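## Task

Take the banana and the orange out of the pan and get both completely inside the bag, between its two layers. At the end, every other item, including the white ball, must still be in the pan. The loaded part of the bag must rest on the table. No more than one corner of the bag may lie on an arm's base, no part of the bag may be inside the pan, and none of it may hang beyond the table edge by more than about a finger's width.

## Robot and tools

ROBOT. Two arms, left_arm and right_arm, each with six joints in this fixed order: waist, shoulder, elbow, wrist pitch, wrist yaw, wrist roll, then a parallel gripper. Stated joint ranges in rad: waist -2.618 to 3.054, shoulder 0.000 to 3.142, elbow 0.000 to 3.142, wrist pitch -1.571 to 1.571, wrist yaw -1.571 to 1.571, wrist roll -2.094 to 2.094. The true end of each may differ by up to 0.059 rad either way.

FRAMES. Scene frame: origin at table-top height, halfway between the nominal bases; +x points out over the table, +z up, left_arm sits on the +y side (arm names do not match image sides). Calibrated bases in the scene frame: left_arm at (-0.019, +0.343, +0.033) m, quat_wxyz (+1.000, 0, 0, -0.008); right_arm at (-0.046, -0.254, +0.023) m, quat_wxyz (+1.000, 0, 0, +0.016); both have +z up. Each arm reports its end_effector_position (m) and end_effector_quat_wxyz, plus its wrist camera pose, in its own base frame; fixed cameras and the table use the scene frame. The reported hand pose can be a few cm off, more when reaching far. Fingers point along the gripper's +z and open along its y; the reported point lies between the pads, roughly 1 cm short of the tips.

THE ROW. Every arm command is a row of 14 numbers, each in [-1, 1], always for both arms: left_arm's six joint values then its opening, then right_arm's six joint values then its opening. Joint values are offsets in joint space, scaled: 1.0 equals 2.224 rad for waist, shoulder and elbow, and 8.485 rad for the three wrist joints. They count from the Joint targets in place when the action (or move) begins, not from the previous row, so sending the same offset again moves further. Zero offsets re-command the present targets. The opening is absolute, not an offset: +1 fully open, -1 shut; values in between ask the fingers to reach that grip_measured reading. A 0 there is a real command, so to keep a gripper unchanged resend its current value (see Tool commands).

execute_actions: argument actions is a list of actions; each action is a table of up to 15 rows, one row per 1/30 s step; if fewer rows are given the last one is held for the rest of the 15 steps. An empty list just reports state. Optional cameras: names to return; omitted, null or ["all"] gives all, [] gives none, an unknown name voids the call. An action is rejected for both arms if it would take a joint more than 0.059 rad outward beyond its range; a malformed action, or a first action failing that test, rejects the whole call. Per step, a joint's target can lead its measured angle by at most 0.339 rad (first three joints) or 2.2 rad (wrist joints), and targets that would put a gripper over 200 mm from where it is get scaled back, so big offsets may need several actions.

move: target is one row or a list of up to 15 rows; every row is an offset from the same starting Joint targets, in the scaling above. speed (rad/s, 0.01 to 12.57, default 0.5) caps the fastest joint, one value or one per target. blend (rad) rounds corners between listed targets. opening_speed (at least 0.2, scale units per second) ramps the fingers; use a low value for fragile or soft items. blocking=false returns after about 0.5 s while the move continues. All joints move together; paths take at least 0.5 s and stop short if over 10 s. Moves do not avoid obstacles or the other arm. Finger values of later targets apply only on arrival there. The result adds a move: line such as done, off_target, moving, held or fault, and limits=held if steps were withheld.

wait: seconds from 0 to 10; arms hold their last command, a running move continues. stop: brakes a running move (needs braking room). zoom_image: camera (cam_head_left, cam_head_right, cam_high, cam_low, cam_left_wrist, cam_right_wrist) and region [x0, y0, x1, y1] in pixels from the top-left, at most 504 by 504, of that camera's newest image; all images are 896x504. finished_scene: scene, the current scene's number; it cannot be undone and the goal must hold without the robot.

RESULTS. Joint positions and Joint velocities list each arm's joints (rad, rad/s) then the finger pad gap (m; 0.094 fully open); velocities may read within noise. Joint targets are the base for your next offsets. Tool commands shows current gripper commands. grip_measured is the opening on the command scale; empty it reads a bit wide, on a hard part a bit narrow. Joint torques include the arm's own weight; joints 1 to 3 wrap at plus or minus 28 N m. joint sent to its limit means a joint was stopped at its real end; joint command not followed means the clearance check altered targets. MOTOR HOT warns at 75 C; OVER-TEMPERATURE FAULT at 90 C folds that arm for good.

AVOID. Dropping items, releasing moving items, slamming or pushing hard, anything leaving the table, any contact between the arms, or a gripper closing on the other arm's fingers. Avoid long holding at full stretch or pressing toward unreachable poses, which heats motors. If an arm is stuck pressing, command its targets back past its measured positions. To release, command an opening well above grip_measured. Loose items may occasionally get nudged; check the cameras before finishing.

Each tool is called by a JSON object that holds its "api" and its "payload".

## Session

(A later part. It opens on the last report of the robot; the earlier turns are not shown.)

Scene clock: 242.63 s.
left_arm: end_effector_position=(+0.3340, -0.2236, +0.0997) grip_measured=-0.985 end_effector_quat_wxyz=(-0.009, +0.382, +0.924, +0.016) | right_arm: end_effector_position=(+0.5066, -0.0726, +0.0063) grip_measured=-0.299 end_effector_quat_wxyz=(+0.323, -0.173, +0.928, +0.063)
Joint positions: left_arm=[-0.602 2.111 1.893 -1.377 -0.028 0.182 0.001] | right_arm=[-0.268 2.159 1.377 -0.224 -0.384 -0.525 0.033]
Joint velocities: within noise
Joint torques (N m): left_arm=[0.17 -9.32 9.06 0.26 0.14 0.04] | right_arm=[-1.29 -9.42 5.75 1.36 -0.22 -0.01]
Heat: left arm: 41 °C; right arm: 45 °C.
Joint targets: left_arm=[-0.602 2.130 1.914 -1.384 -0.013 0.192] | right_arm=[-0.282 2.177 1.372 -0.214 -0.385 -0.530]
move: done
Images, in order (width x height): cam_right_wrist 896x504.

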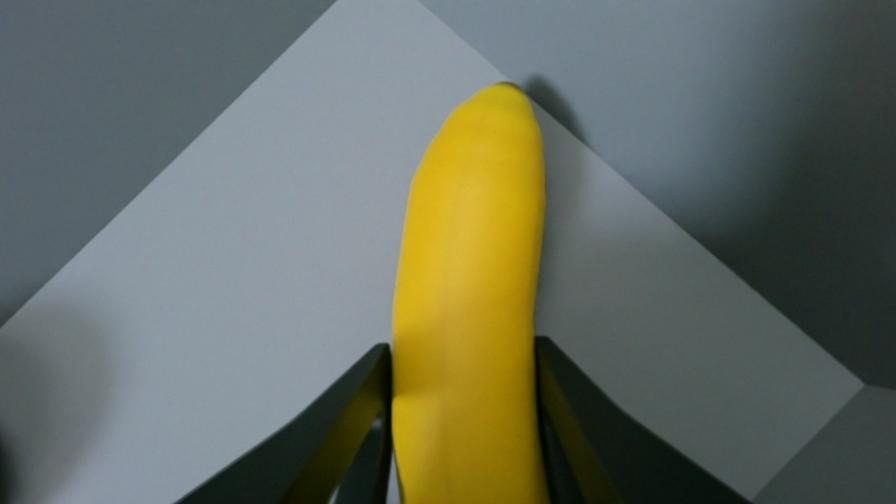

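{"api": "move", "payload": {"target": [[0,0,0,0,0,0,-1,0,0,0,0,0,0,-0.42],[0,0,0,0,0,0,-1,0,-0.03,0.05,-0.0213,0,0,-0.42],[0,0,0,0,0,0,-1,-0.0072,-0.3943,-0.1673,-0.0337,-0.0013,-0.0031,-0.42]], "speed": [0.3,0.3,0.8], "cameras": ["cam_right_wrist","cam_head_left"]}}

Scene clock: 247.20 s.
left_arm: end_effector_position=(+0.3340, -0.2236, +0.0997) grip_measured=-0.985 end_effector_quat_wxyz=(-0.009, +0.382, +0.924, +0.016) | right_arm: end_effector_position=(+0.3680, -0.0426, +0.1801) grip_measured=-0.419 end_effector_quat_wxyz=(+0.402, -0.187, +0.896, +0.016)
Joint positions: left_arm=[-0.602 2.111 1.893 -1.377 -0.028 0.182 0.001] | right_arm=[-0.291 1.317 1.003 -0.504 -0.385 -0.549 0.027]
Joint velocities: left_arm=[within noise] | right_arm=[0.012 -0.012 0.012 -0.037 0.037 -0.125 -0.006]
Joint torques (N m): left_arm=[0.23 -9.32 9.03 0.26 0.15 0.04] | right_arm=[-0.69 -6.39 7.01 1.53 -0.29 -0.04]
Heat: left arm: 41 °C; right arm: 45 °C.
Joint targets: left_arm=[-0.602 2.130 1.914 -1.384 -0.013 0.192] | right_arm=[-0.298 1.300 1.000 -0.499 -0.396 -0.556]
move: done
Images, in order (width x height): cam_head_left 896x504, cam_right_wrist 896x504.

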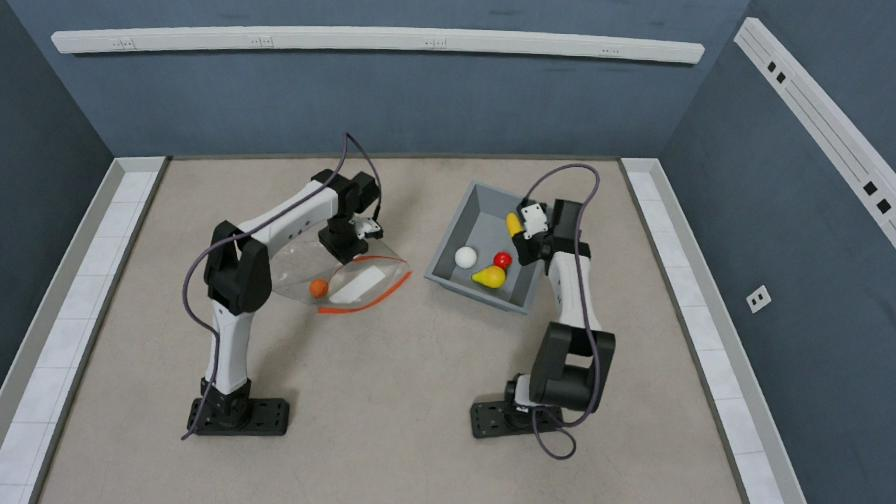

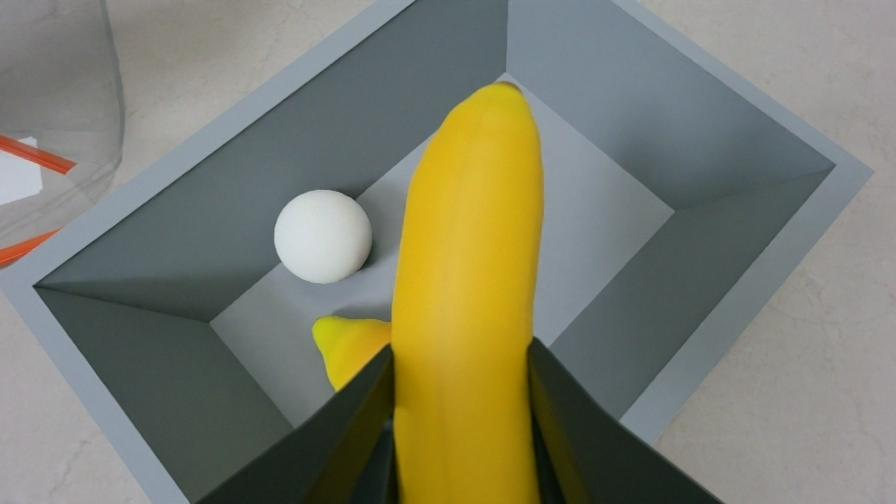

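{"api": "move", "payload": {"target": [0,0,0,0,0,0,-1,0.3669,0.1268,-0.2127,0.1078,0.009,0.1563,-0.42], "speed": 0.7}}

Scene clock: 251.13 s.
left_arm: end_effector_position=(+0.3340, -0.2236, +0.0997) grip_measured=-0.985 end_effector_quat_wxyz=(-0.009, +0.382, +0.924, +0.016) | right_arm: end_effector_position=(+0.3065, +0.2361, +0.0507) grip_measured=-0.418 end_effector_quat_wxyz=(+0.263, +0.039, +0.887, +0.377)
Joint positions: left_arm=[-0.602 2.111 1.893 -1.377 -0.028 0.182 0.001] | right_arm=[0.512 1.575 0.527 0.392 -0.329 0.763 0.027]
Joint velocities: left_arm=[within noise] | right_arm=[-0.002 -0.017 -0.002 -0.095 -0.11 0.007 -0.004]
Joint torques (N m): left_arm=[0.24 -9.36 9.02 0.26 0.15 0.05] | right_arm=[0.58 -5.04 5.74 1.91 0.02 0.06]
Heat: left arm: 41 °C; right arm: 44 °C.
Joint targets: left_arm=[-0.602 2.130 1.914 -1.384 -0.013 0.192] | right_arm=[0.518 1.582 0.527 0.415 -0.319 0.770]
move: done

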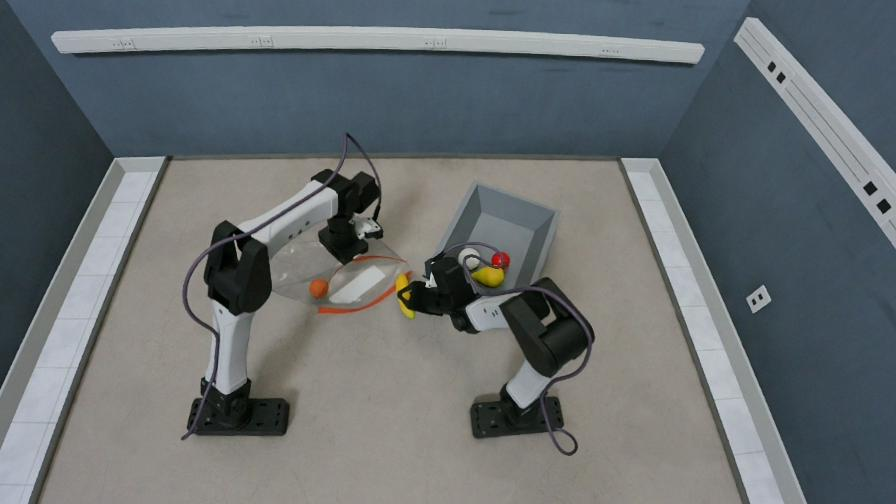

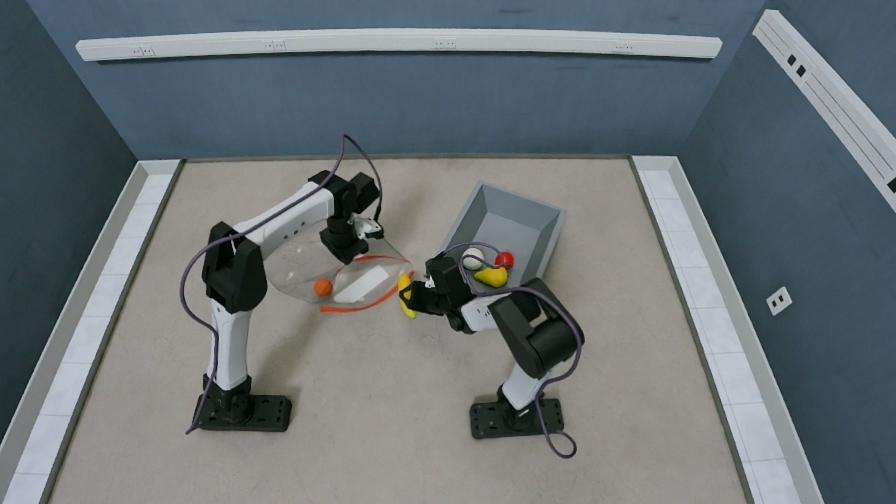

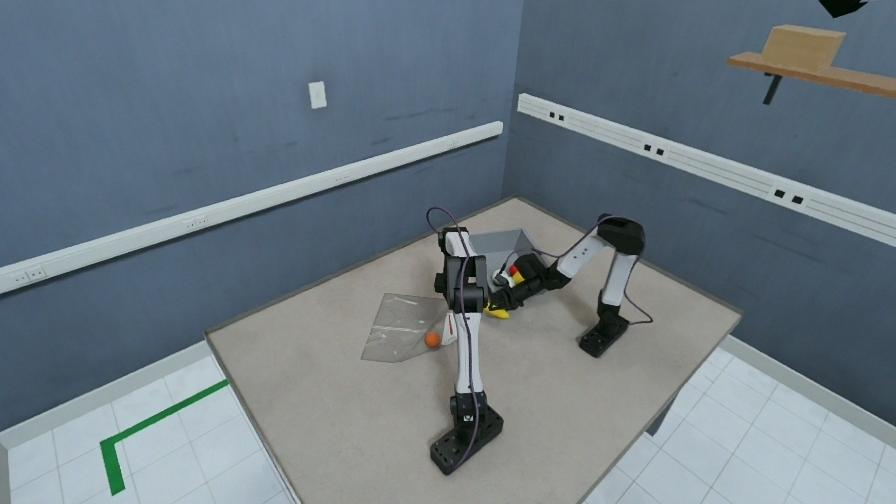

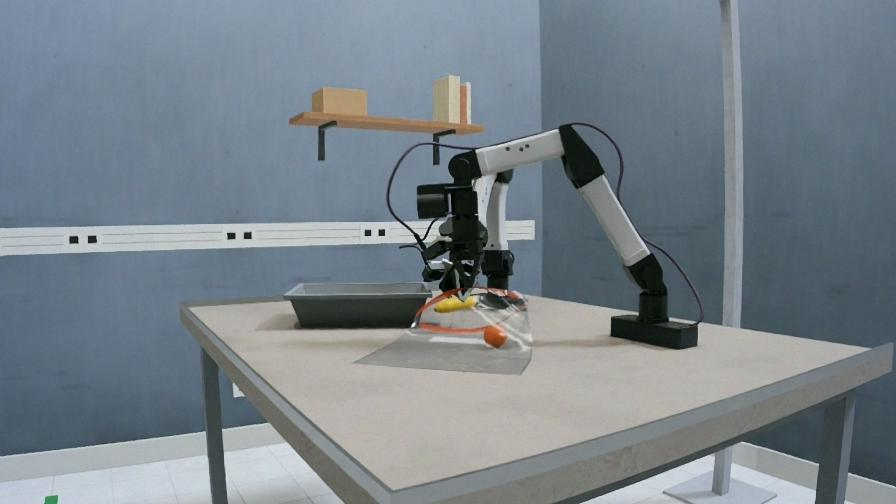

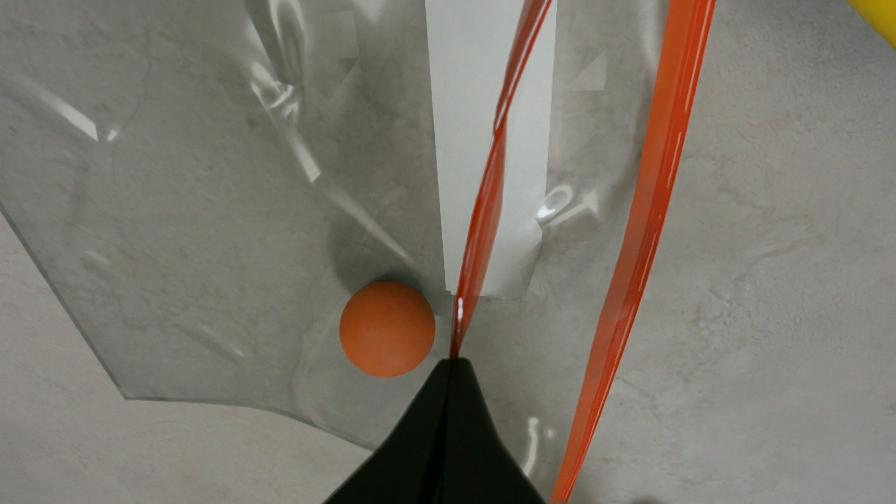

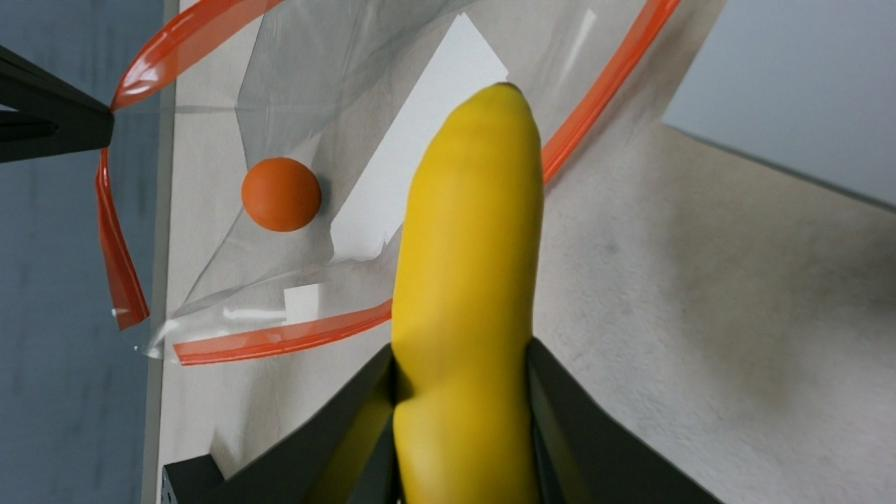

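{"api": "move", "payload": {"target": [0,0,0,0,0,0,-1,0.0175,0.151,0.164,-0.0021,0.0045,0.0035,-0.42], "speed": 0.3, "cameras": ["cam_head_left","cam_low","cam_left_wrist","cam_right_wrist"]}}

Scene clock: 252.87 s.
left_arm: end_effector_position=(+0.3340, -0.2236, +0.0997) grip_measured=-0.985 end_effector_quat_wxyz=(-0.009, +0.382, +0.924, +0.016) | right_arm: end_effector_position=(+0.3763, +0.2899, +0.0373) grip_measured=-0.417 end_effector_quat_wxyz=(+0.262, +0.042, +0.888, +0.376)
Joint positions: left_arm=[-0.602 2.111 1.893 -1.377 -0.028 0.182 0.001] | right_arm=[0.551 1.906 0.866 0.39 -0.294 0.793 0.027]
Joint velocities: left_arm=[within noise] | right_arm=[0.002 0.002 -0.027 0.066 -0.051 -0.051 -0.004]
Joint torques (N m): left_arm=[0.23 -9.32 9.02 0.25 0.14 0.05] | right_arm=[0.61 -7.56 8.2 1.76 0.03 0.09]
Heat: left arm: 41 °C; right arm: 44 °C.
Joint targets: left_arm=[-0.602 2.130 1.914 -1.384 -0.013 0.192] | right_arm=[0.557 1.918 0.892 0.397 -0.281 0.800]
move: done
Images, in order (width x height): cam_head_left 896x504, cam_low 896x504, cam_left_wrist 896x504, cam_right_wrist 896x504.

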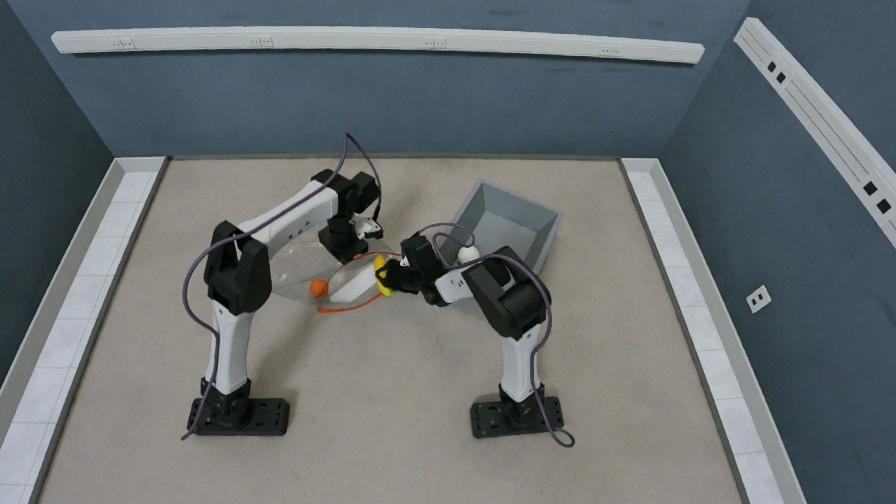

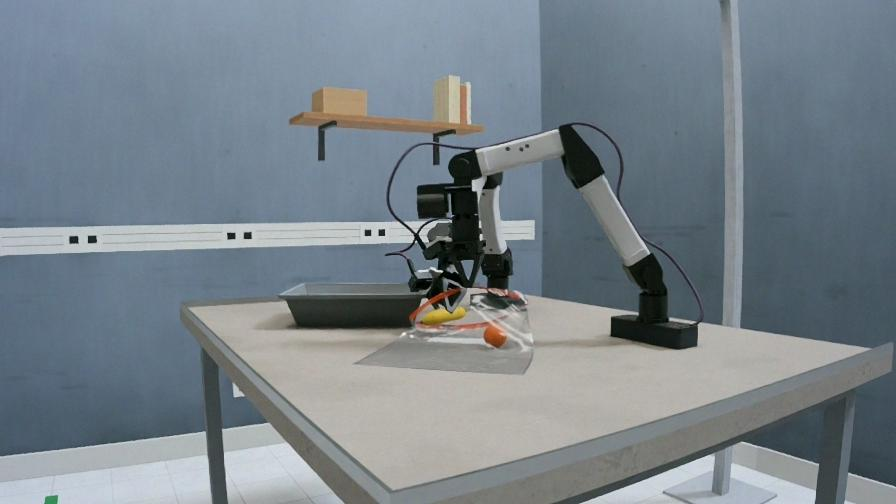

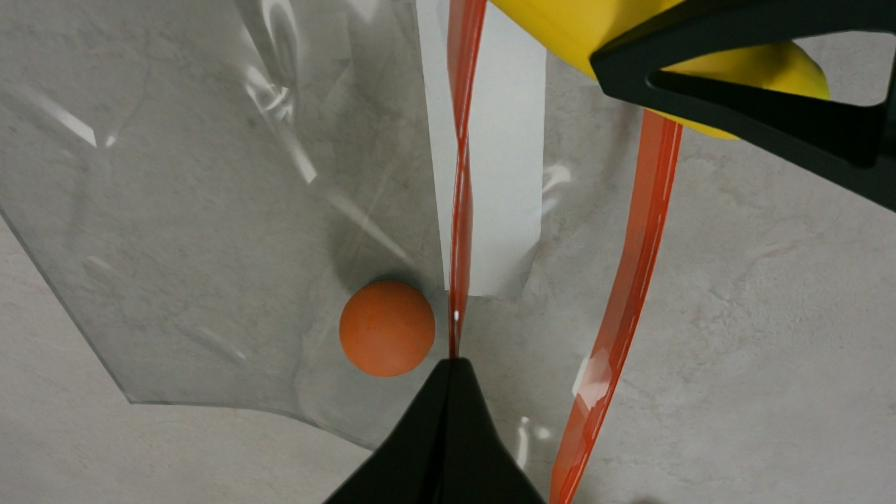

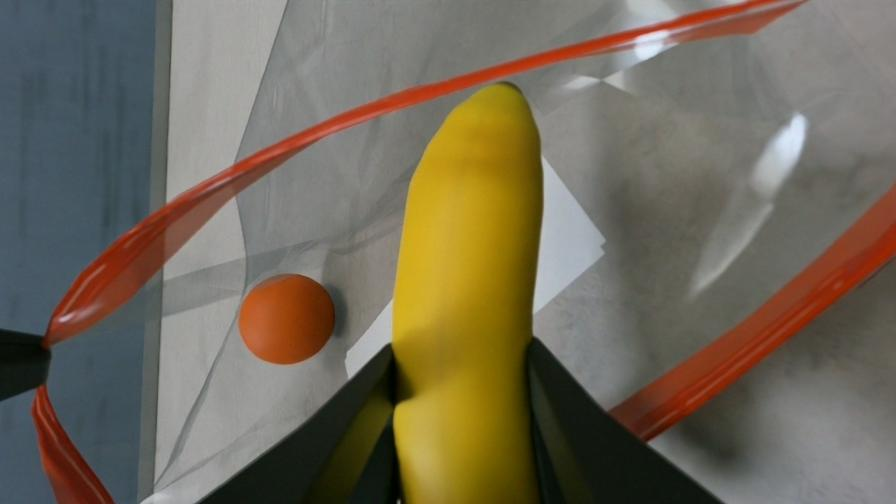

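{"api": "move", "payload": {"target": [0,0,0,0,0,0,-1,0.0045,0.0644,0.0708,-0.0015,0.001,0.0006,-0.42], "speed": 0.2, "cameras": ["cam_low","cam_left_wrist","cam_right_wrist"]}}

{"api": "move", "payload": {"target": [0,0,0,0,0,0,-1,0.004,0.0576,0.0632,-0.0015,0.0008,0.0006,-0.42], "speed": 0.2, "cameras": ["cam_head_left","cam_low","cam_left_wrist","cam_right_wrist"]}}

Scene clock: 254.27 s.
left_arm: end_effector_position=(+0.3340, -0.2236, +0.0997) grip_measured=-0.985 end_effector_quat_wxyz=(-0.009, +0.382, +0.924, +0.016) | right_arm: end_effector_position=(+0.4074, +0.3116, +0.0256) grip_measured=-0.417 end_effector_quat_wxyz=(+0.265, +0.043, +0.887, +0.375)
Joint positions: left_arm=[-0.602 2.111 1.893 -1.377 -0.028 0.182 0.001] | right_arm=[0.559 2.049 1.023 0.379 -0.282 0.798 0.027]
Joint velocities: within noise
Joint torques (N m): left_arm=[0.16 -9.33 9.07 0.26 0.14 0.05] | right_arm=[0.75 -8.69 8.24 1.68 -0.02 0.09]
Heat: left arm: 41 °C; right arm: 44 °C.
Joint targets: left_arm=[-0.602 2.130 1.914 -1.384 -0.013 0.192] | right_arm=[0.567 2.061 1.049 0.385 -0.273 0.805]
move: done
Images, in order (width x height): cam_low 896x504, cam_left_wrist 896x504, cam_right_wrist 896x504.

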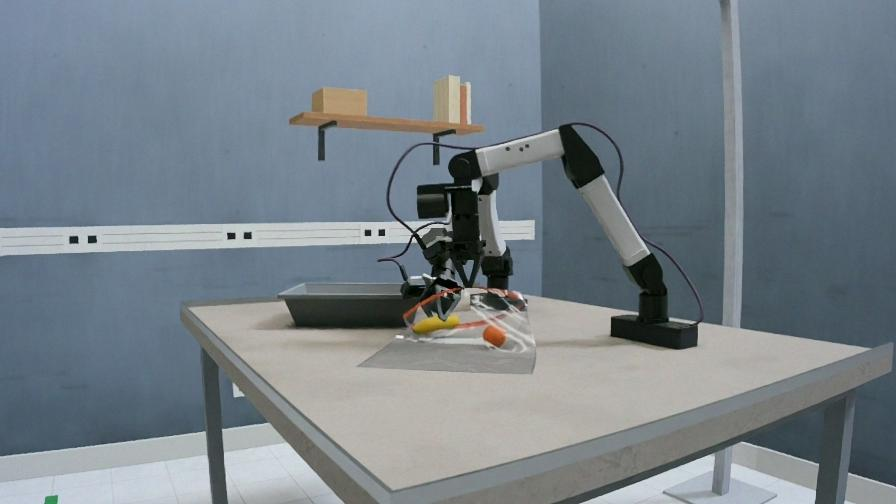

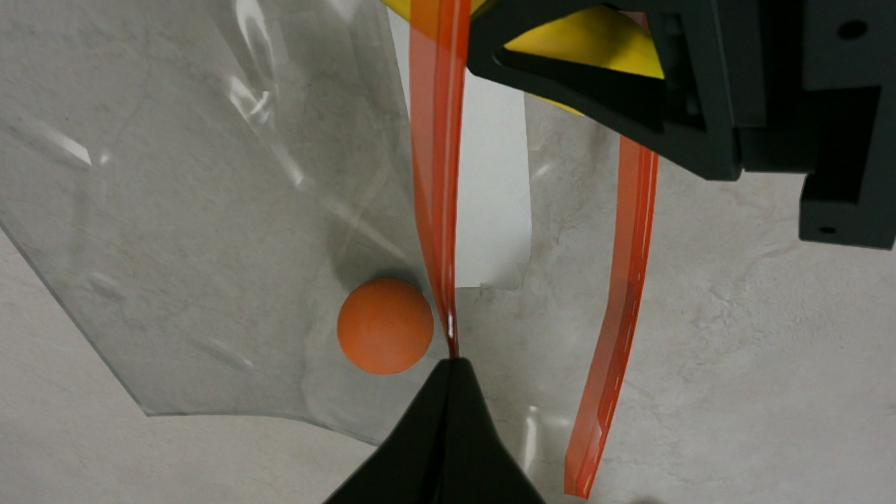

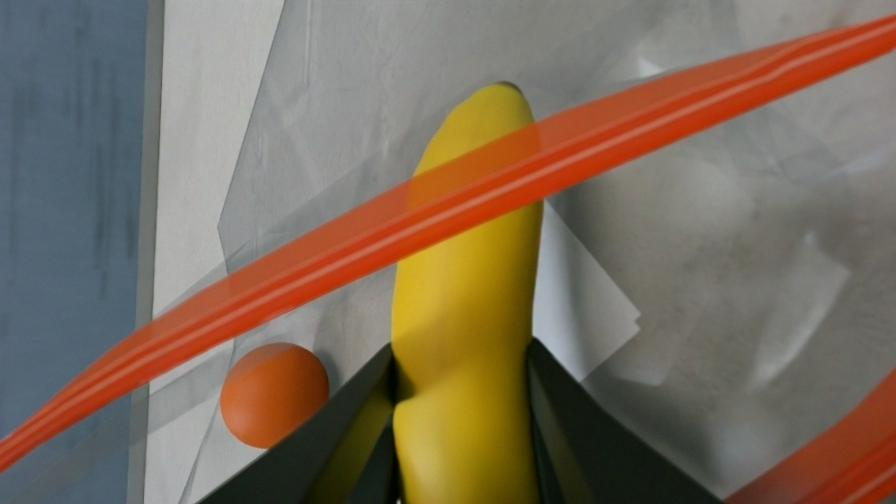

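Scene clock: 254.77 s.
left_arm: end_effector_position=(+0.3340, -0.2236, +0.0997) grip_measured=-0.985 end_effector_quat_wxyz=(-0.009, +0.382, +0.924, +0.016) | right_arm: end_effector_position=(+0.4077, +0.3122, +0.0239) grip_measured=-0.416 end_effector_quat_wxyz=(+0.262, +0.044, +0.889, +0.374)
Joint positions: left_arm=[-0.602 2.111 1.893 -1.377 -0.028 0.182 0.001] | right_arm=[0.56 2.054 1.03 0.371 -0.282 0.798 0.027]
Joint velocities: within noise
Joint torques (N m): left_arm=[0.23 -9.35 9.06 0.26 0.15 0.05] | right_arm=[0.03 -9.94 5.68 1.73 -0.09 0]
Heat: left arm: 41 °C; right arm: 44 °C.
Joint targets: left_arm=[-0.602 2.130 1.914 -1.384 -0.013 0.192] | right_arm=[0.560 2.053 1.029 0.377 -0.282 0.798]
move: held (right_arm; a check stopped the path); limits=held; right_arm: the elbow is farthest, 0.159 rad from its target
joint command not followed: on one or more control steps a check withheld the commanded joint targets of the right arm, and it was not sent them on those steps.
cause: the commanded joint targets, or the way to them, would bring a part of the robot too close to another arm (this arm's wrist (the part past the wrist pitch) and the left arm's wrist camera, at the place that arm is still heading or pushing toward).
Images, in order (width x height): cam_head_left 896x504, cam_low 896x504, cam_left_wrist 896x504, cam_right_wrist 896x504.

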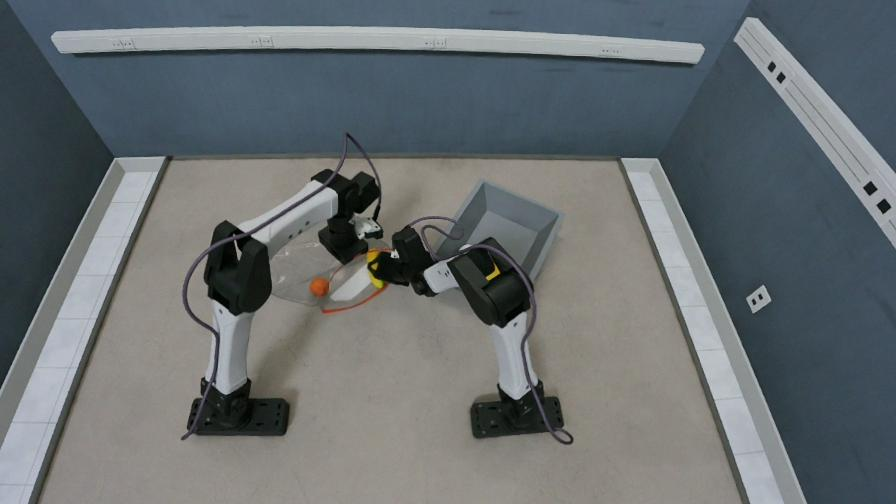

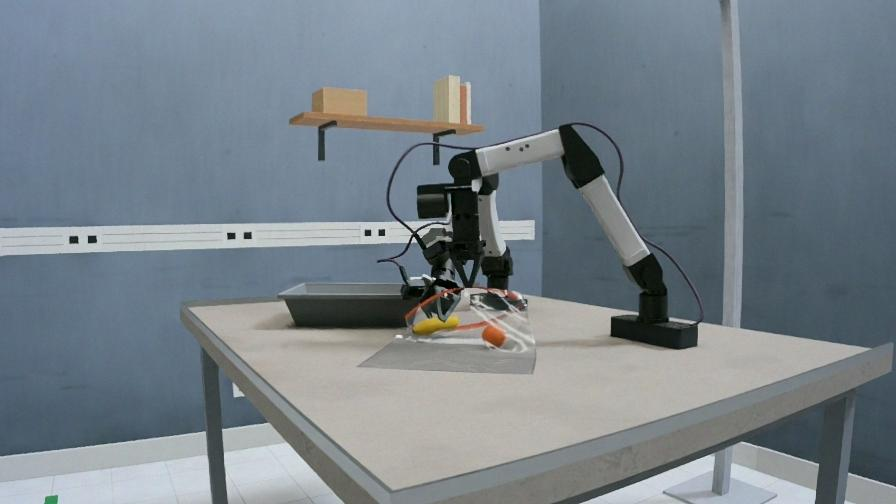

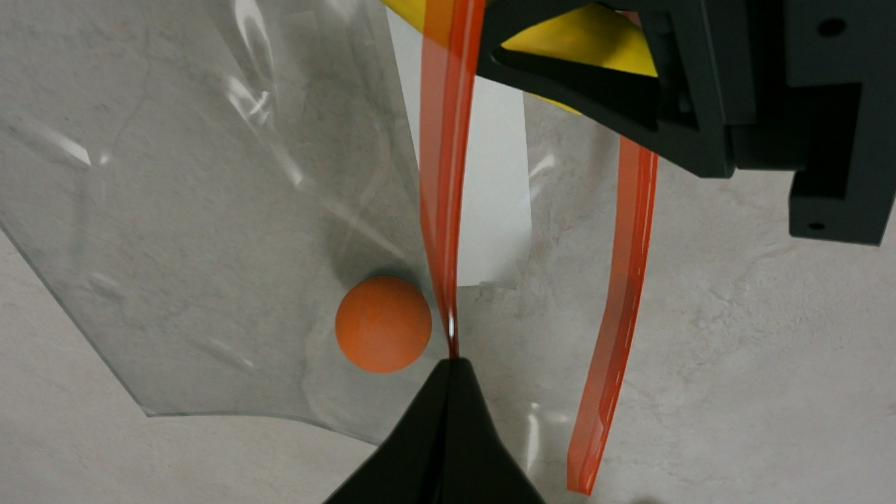

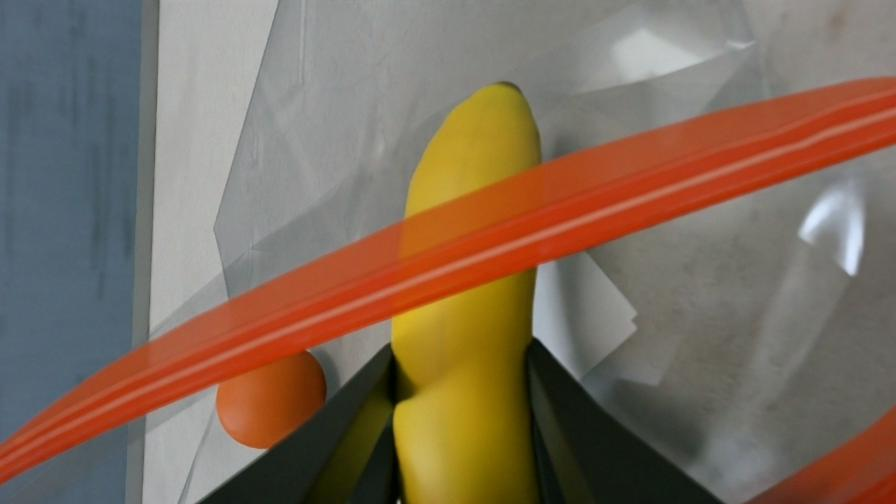

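{"api": "move", "payload": {"target": [0,-0.1844,-0.2806,0.0741,0,0,-1,0,0,0,0,0,0,-0.42], "speed": 0.25, "cameras": ["cam_head_left","cam_low","cam_left_wrist","cam_right_wrist"]}}

Scene clock: 258.60 s.
left_arm: end_effector_position=(+0.3319, -0.2222, +0.0912) grip_measured=-0.985 end_effector_quat_wxyz=(+0.177, +0.374, +0.910, -0.023) | right_arm: end_effector_position=(+0.4076, +0.3122, +0.0238) grip_measured=-0.416 end_effector_quat_wxyz=(+0.262, +0.044, +0.889, +0.374)
Joint positions: left_arm=[-0.602 1.748 1.301 -0.767 -0.028 0.182 0.001] | right_arm=[0.56 2.054 1.03 0.371 -0.282 0.798 0.027]
Joint velocities: left_arm=[within noise] | right_arm=[-0.007 -0.017 -0.017 -0.007 0.007 -0.007 0.007]
Joint torques (N m): left_arm=[0.17 -10.48 6.54 1.34 0.15 0.04] | right_arm=[0.02 -9.95 5.71 1.76 -0.1 0]
Heat: left arm: 42 °C; right arm: 44 °C.
Joint targets: left_arm=[-0.602 1.720 1.290 -0.755 -0.013 0.192] | right_arm=[0.560 2.053 1.029 0.377 -0.282 0.798]
move: done
Images, in order (width x height): cam_head_left 896x504, cam_low 896x504, cam_left_wrist 896x504, cam_right_wrist 896x504.

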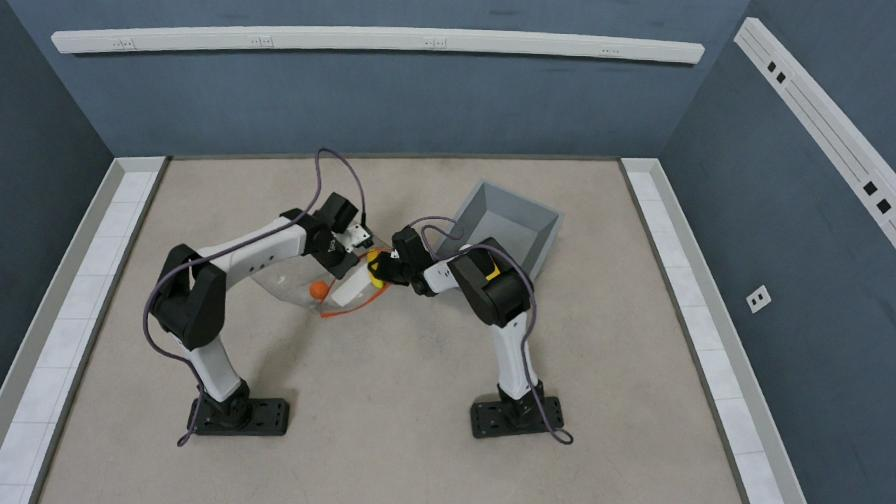

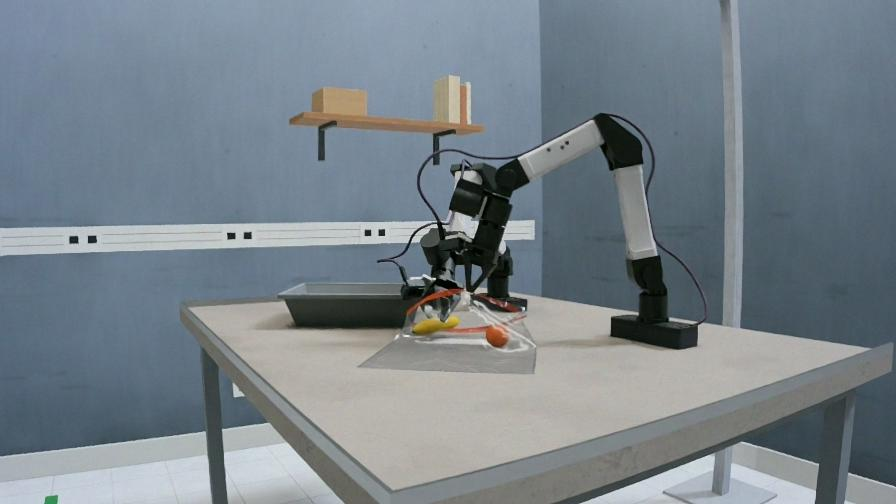

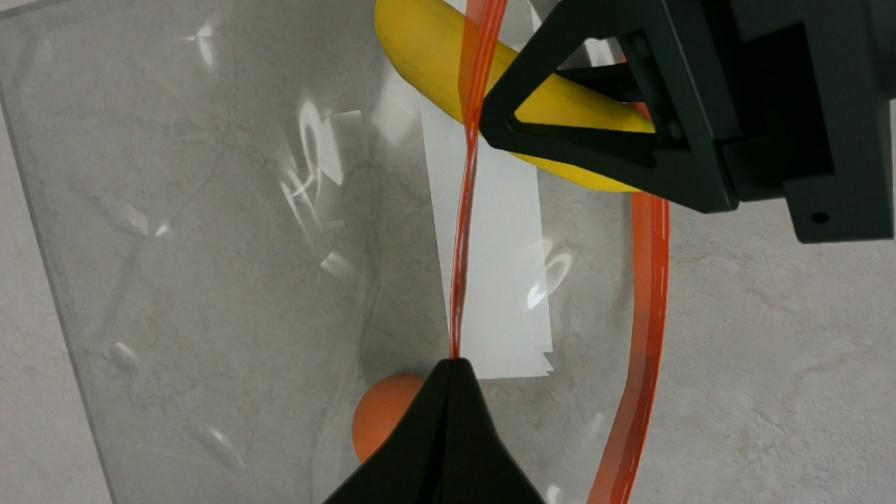

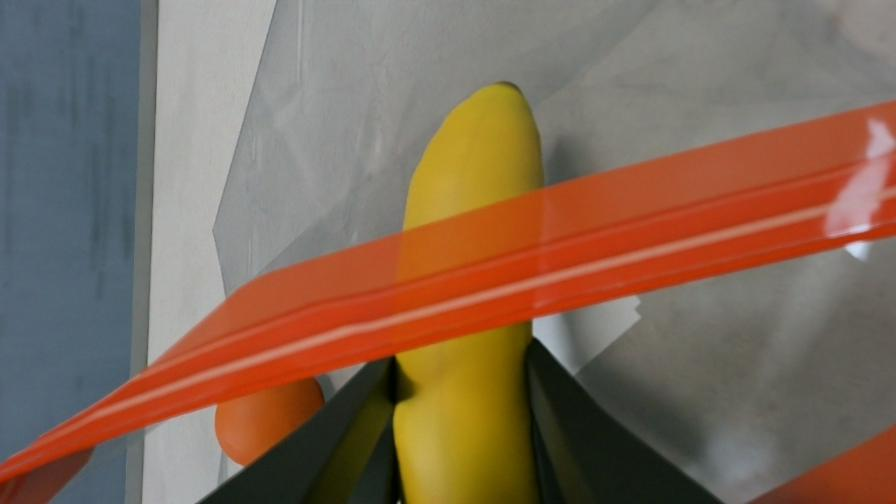

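{"api": "move", "payload": {"target": [0,0,0,0,0,0,-1,0.0072,0.0661,0.0814,-0.0018,0.0019,0.0014,-0.42], "speed": 0.2, "cameras": ["cam_head_left","cam_low","cam_left_wrist","cam_right_wrist"]}}

Scene clock: 260.10 s.
left_arm: end_effector_position=(+0.3321, -0.2224, +0.0913) grip_measured=-0.985 end_effector_quat_wxyz=(+0.177, +0.374, +0.910, -0.023) | right_arm: end_effector_position=(+0.4346, +0.3335, +0.0103) grip_measured=-0.416 end_effector_quat_wxyz=(+0.264, +0.043, +0.888, +0.375)
Joint positions: left_arm=[-0.602 1.748 1.301 -0.765 -0.028 0.182 0.001] | right_arm=[0.569 2.187 1.184 0.356 -0.276 0.803 0.027]
Joint velocities: within noise
Joint torques (N m): left_arm=[0.23 -10.48 6.53 1.32 0.15 0.04] | right_arm=[0.57 -9.76 8.39 1.79 0 0.06]
Heat: left arm: 42 °C; right arm: 44 °C.
Joint targets: left_arm=[-0.602 1.720 1.290 -0.756 -0.013 0.192] | right_arm=[0.576 2.200 1.210 0.362 -0.266 0.810]
move: done
Images, in order (width x height): cam_head_left 896x504, cam_low 896x504, cam_left_wrist 896x504, cam_right_wrist 896x504.

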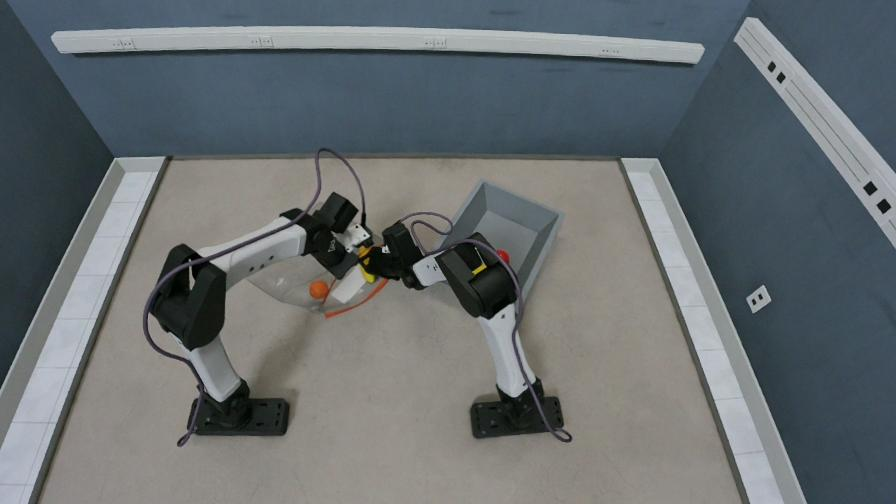

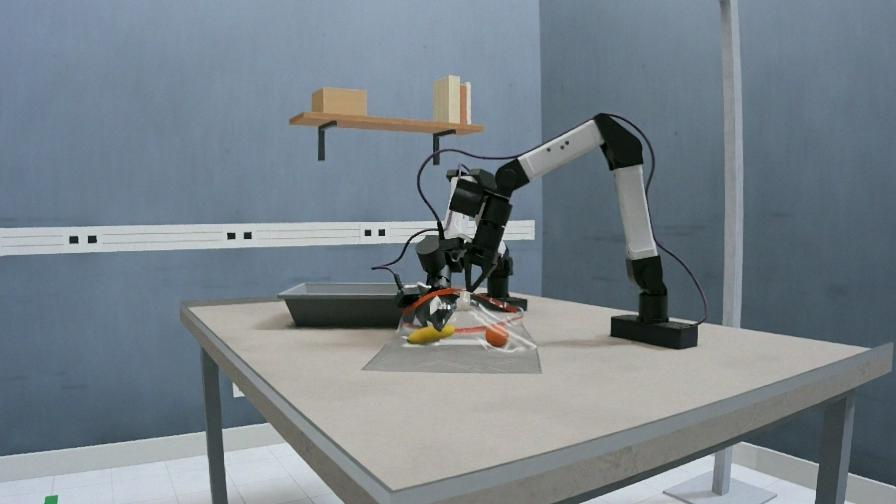

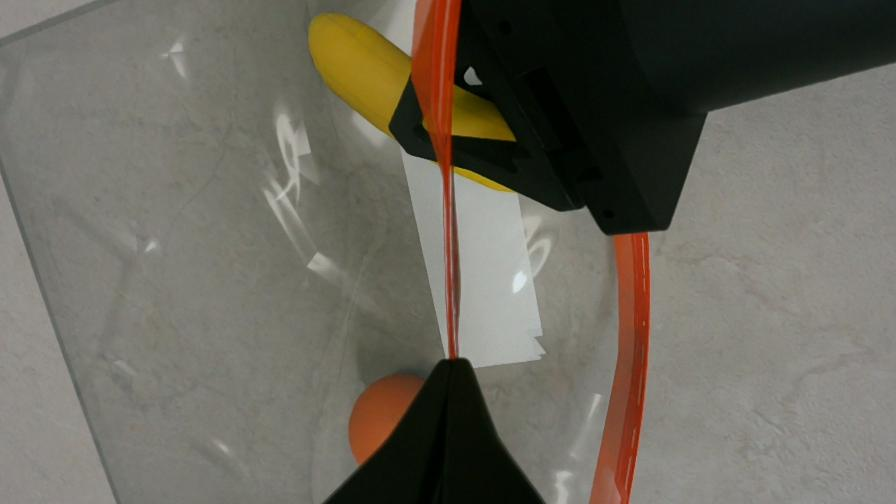

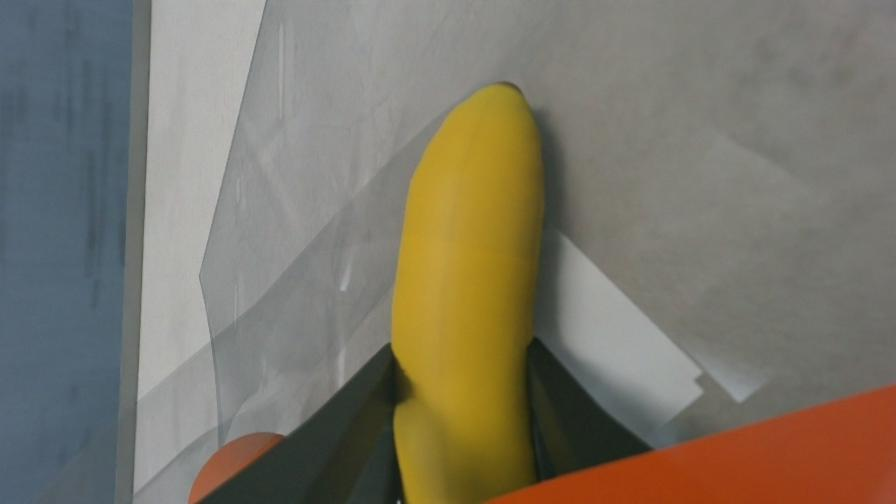

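{"api": "move", "payload": {"target": [0,0,0,0,0,0,-1,0,0.0054,0,0,0,0,-0.42], "speed": 0.05, "cameras": ["cam_low"]}}

{"api": "zoom_image", "payload": {"camera": "cam_low", "region": [340, 250, 580, 390]}}

Scene clock: 261.03 s.
left_arm: end_effector_position=(+0.3322, -0.2224, +0.0913) grip_measured=-0.985 end_effector_quat_wxyz=(+0.177, +0.374, +0.910, -0.024) | right_arm: end_effector_position=(+0.4350, +0.3338, +0.0083) grip_measured=-0.420 end_effector_quat_wxyz=(+0.262, +0.043, +0.888, +0.374)
Joint positions: left_arm=[-0.602 1.748 1.301 -0.765 -0.028 0.182 0.001] | right_arm=[0.569 2.193 1.187 0.356 -0.275 0.804 0.027]
Joint velocities: left_arm=[within noise] | right_arm=[-0.007 0.007 -0.027 -0.037 0.066 0.022 -0.006]
Joint torques (N m): left_arm=[0.23 -10.54 6.52 1.32 0.15 0.04] | right_arm=[0.7 -9.26 8.02 1.76 0 0.06]
Heat: left arm: 42 °C; right arm: 44 °C.
Joint targets: left_arm=[-0.602 1.720 1.290 -0.756 -0.013 0.192] | right_arm=[0.576 2.212 1.210 0.362 -0.266 0.810]
move: done
Images, in order (width x height): cam_low 896x504.

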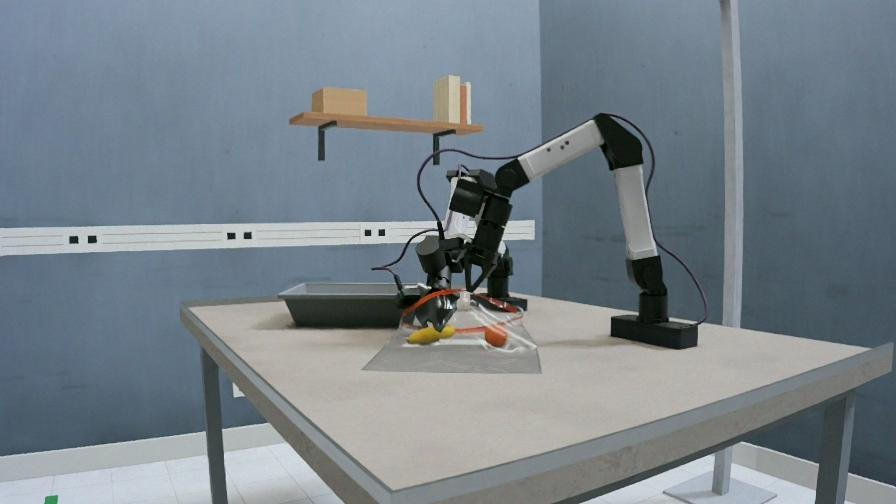

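Scaled by 2.100 from the camera's 896x504 image, which has a finer 1280x720 frame.

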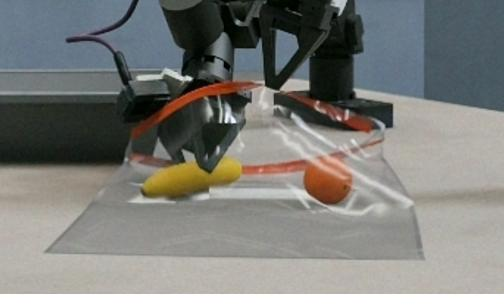

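{"api": "move", "payload": {"target": [0,0,0,0,0,0,-1,0,0.002,0,0,0,0,-0.05], "opening_speed": 0.2, "speed": 0.05, "cameras": ["cam_low","cam_right_wrist"]}}

{"api": "zoom_image", "payload": {"camera": "cam_low", "region": [340, 250, 580, 390]}}

Scene clock: 263.27 s.
left_arm: end_effector_position=(+0.3322, -0.2224, +0.0913) grip_measured=-0.985 end_effector_quat_wxyz=(+0.177, +0.374, +0.910, -0.024) | right_arm: end_effector_position=(+0.4368, +0.3370, +0.0110) grip_measured=-0.052 end_effector_quat_wxyz=(+0.267, +0.041, +0.885, +0.379)
Joint positions: left_arm=[-0.602 1.748 1.301 -0.765 -0.028 0.182 0.001] | right_arm=[0.572 2.197 1.193 0.37 -0.275 0.805 0.045]
Joint velocities: within noise
Joint torques (N m): left_arm=[0.21 -10.47 6.52 1.32 0.15 0.04] | right_arm=[0.36 -9.26 7.57 1.63 0 0.06]
Heat: left arm: 42 °C; right arm: 44 °C.
Joint targets: left_arm=[-0.602 1.720 1.290 -0.756 -0.013 0.192] | right_arm=[0.576 2.216 1.210 0.362 -0.266 0.810]
move: done
Images, in order (width x height): cam_low 896x504, cam_right_wrist 896x504.

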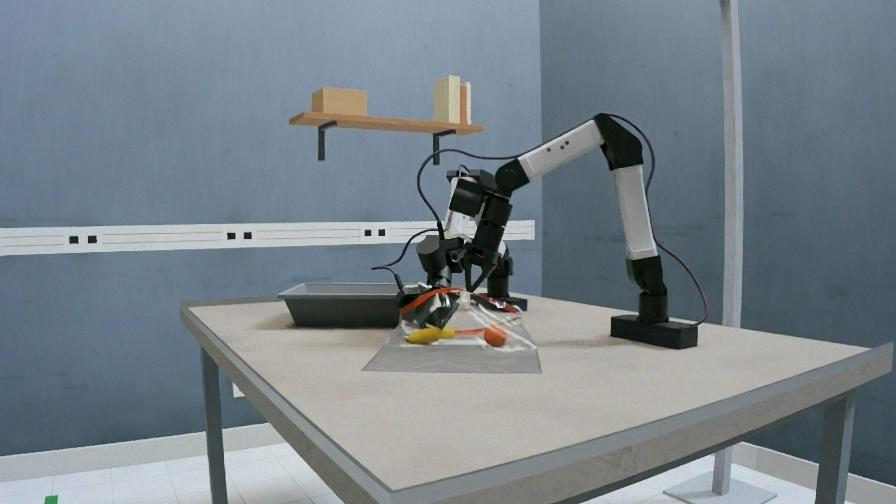

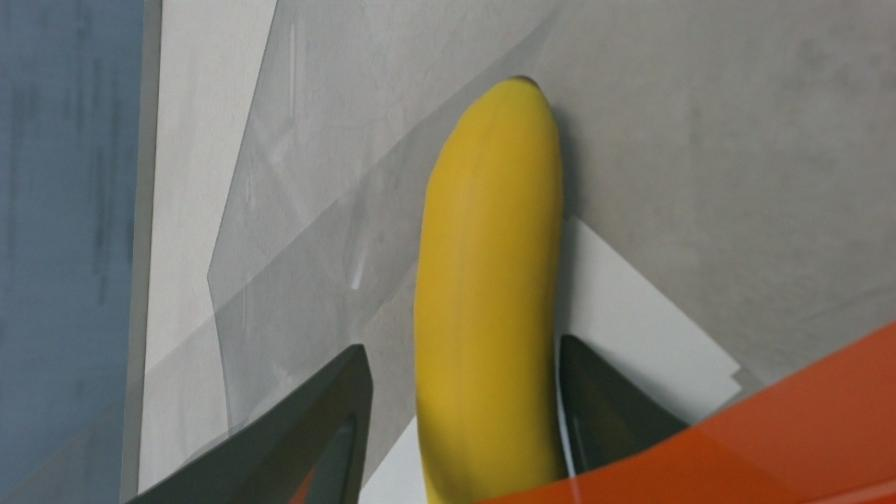

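Scaled by 2.100 from the camera's 896x504 image, which has a finer 1280x720 frame.

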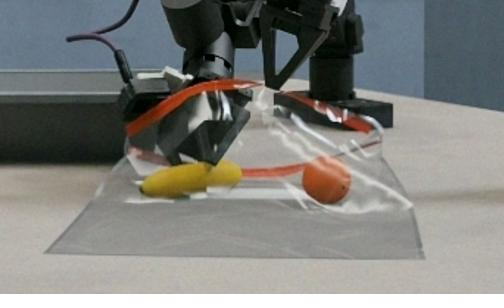

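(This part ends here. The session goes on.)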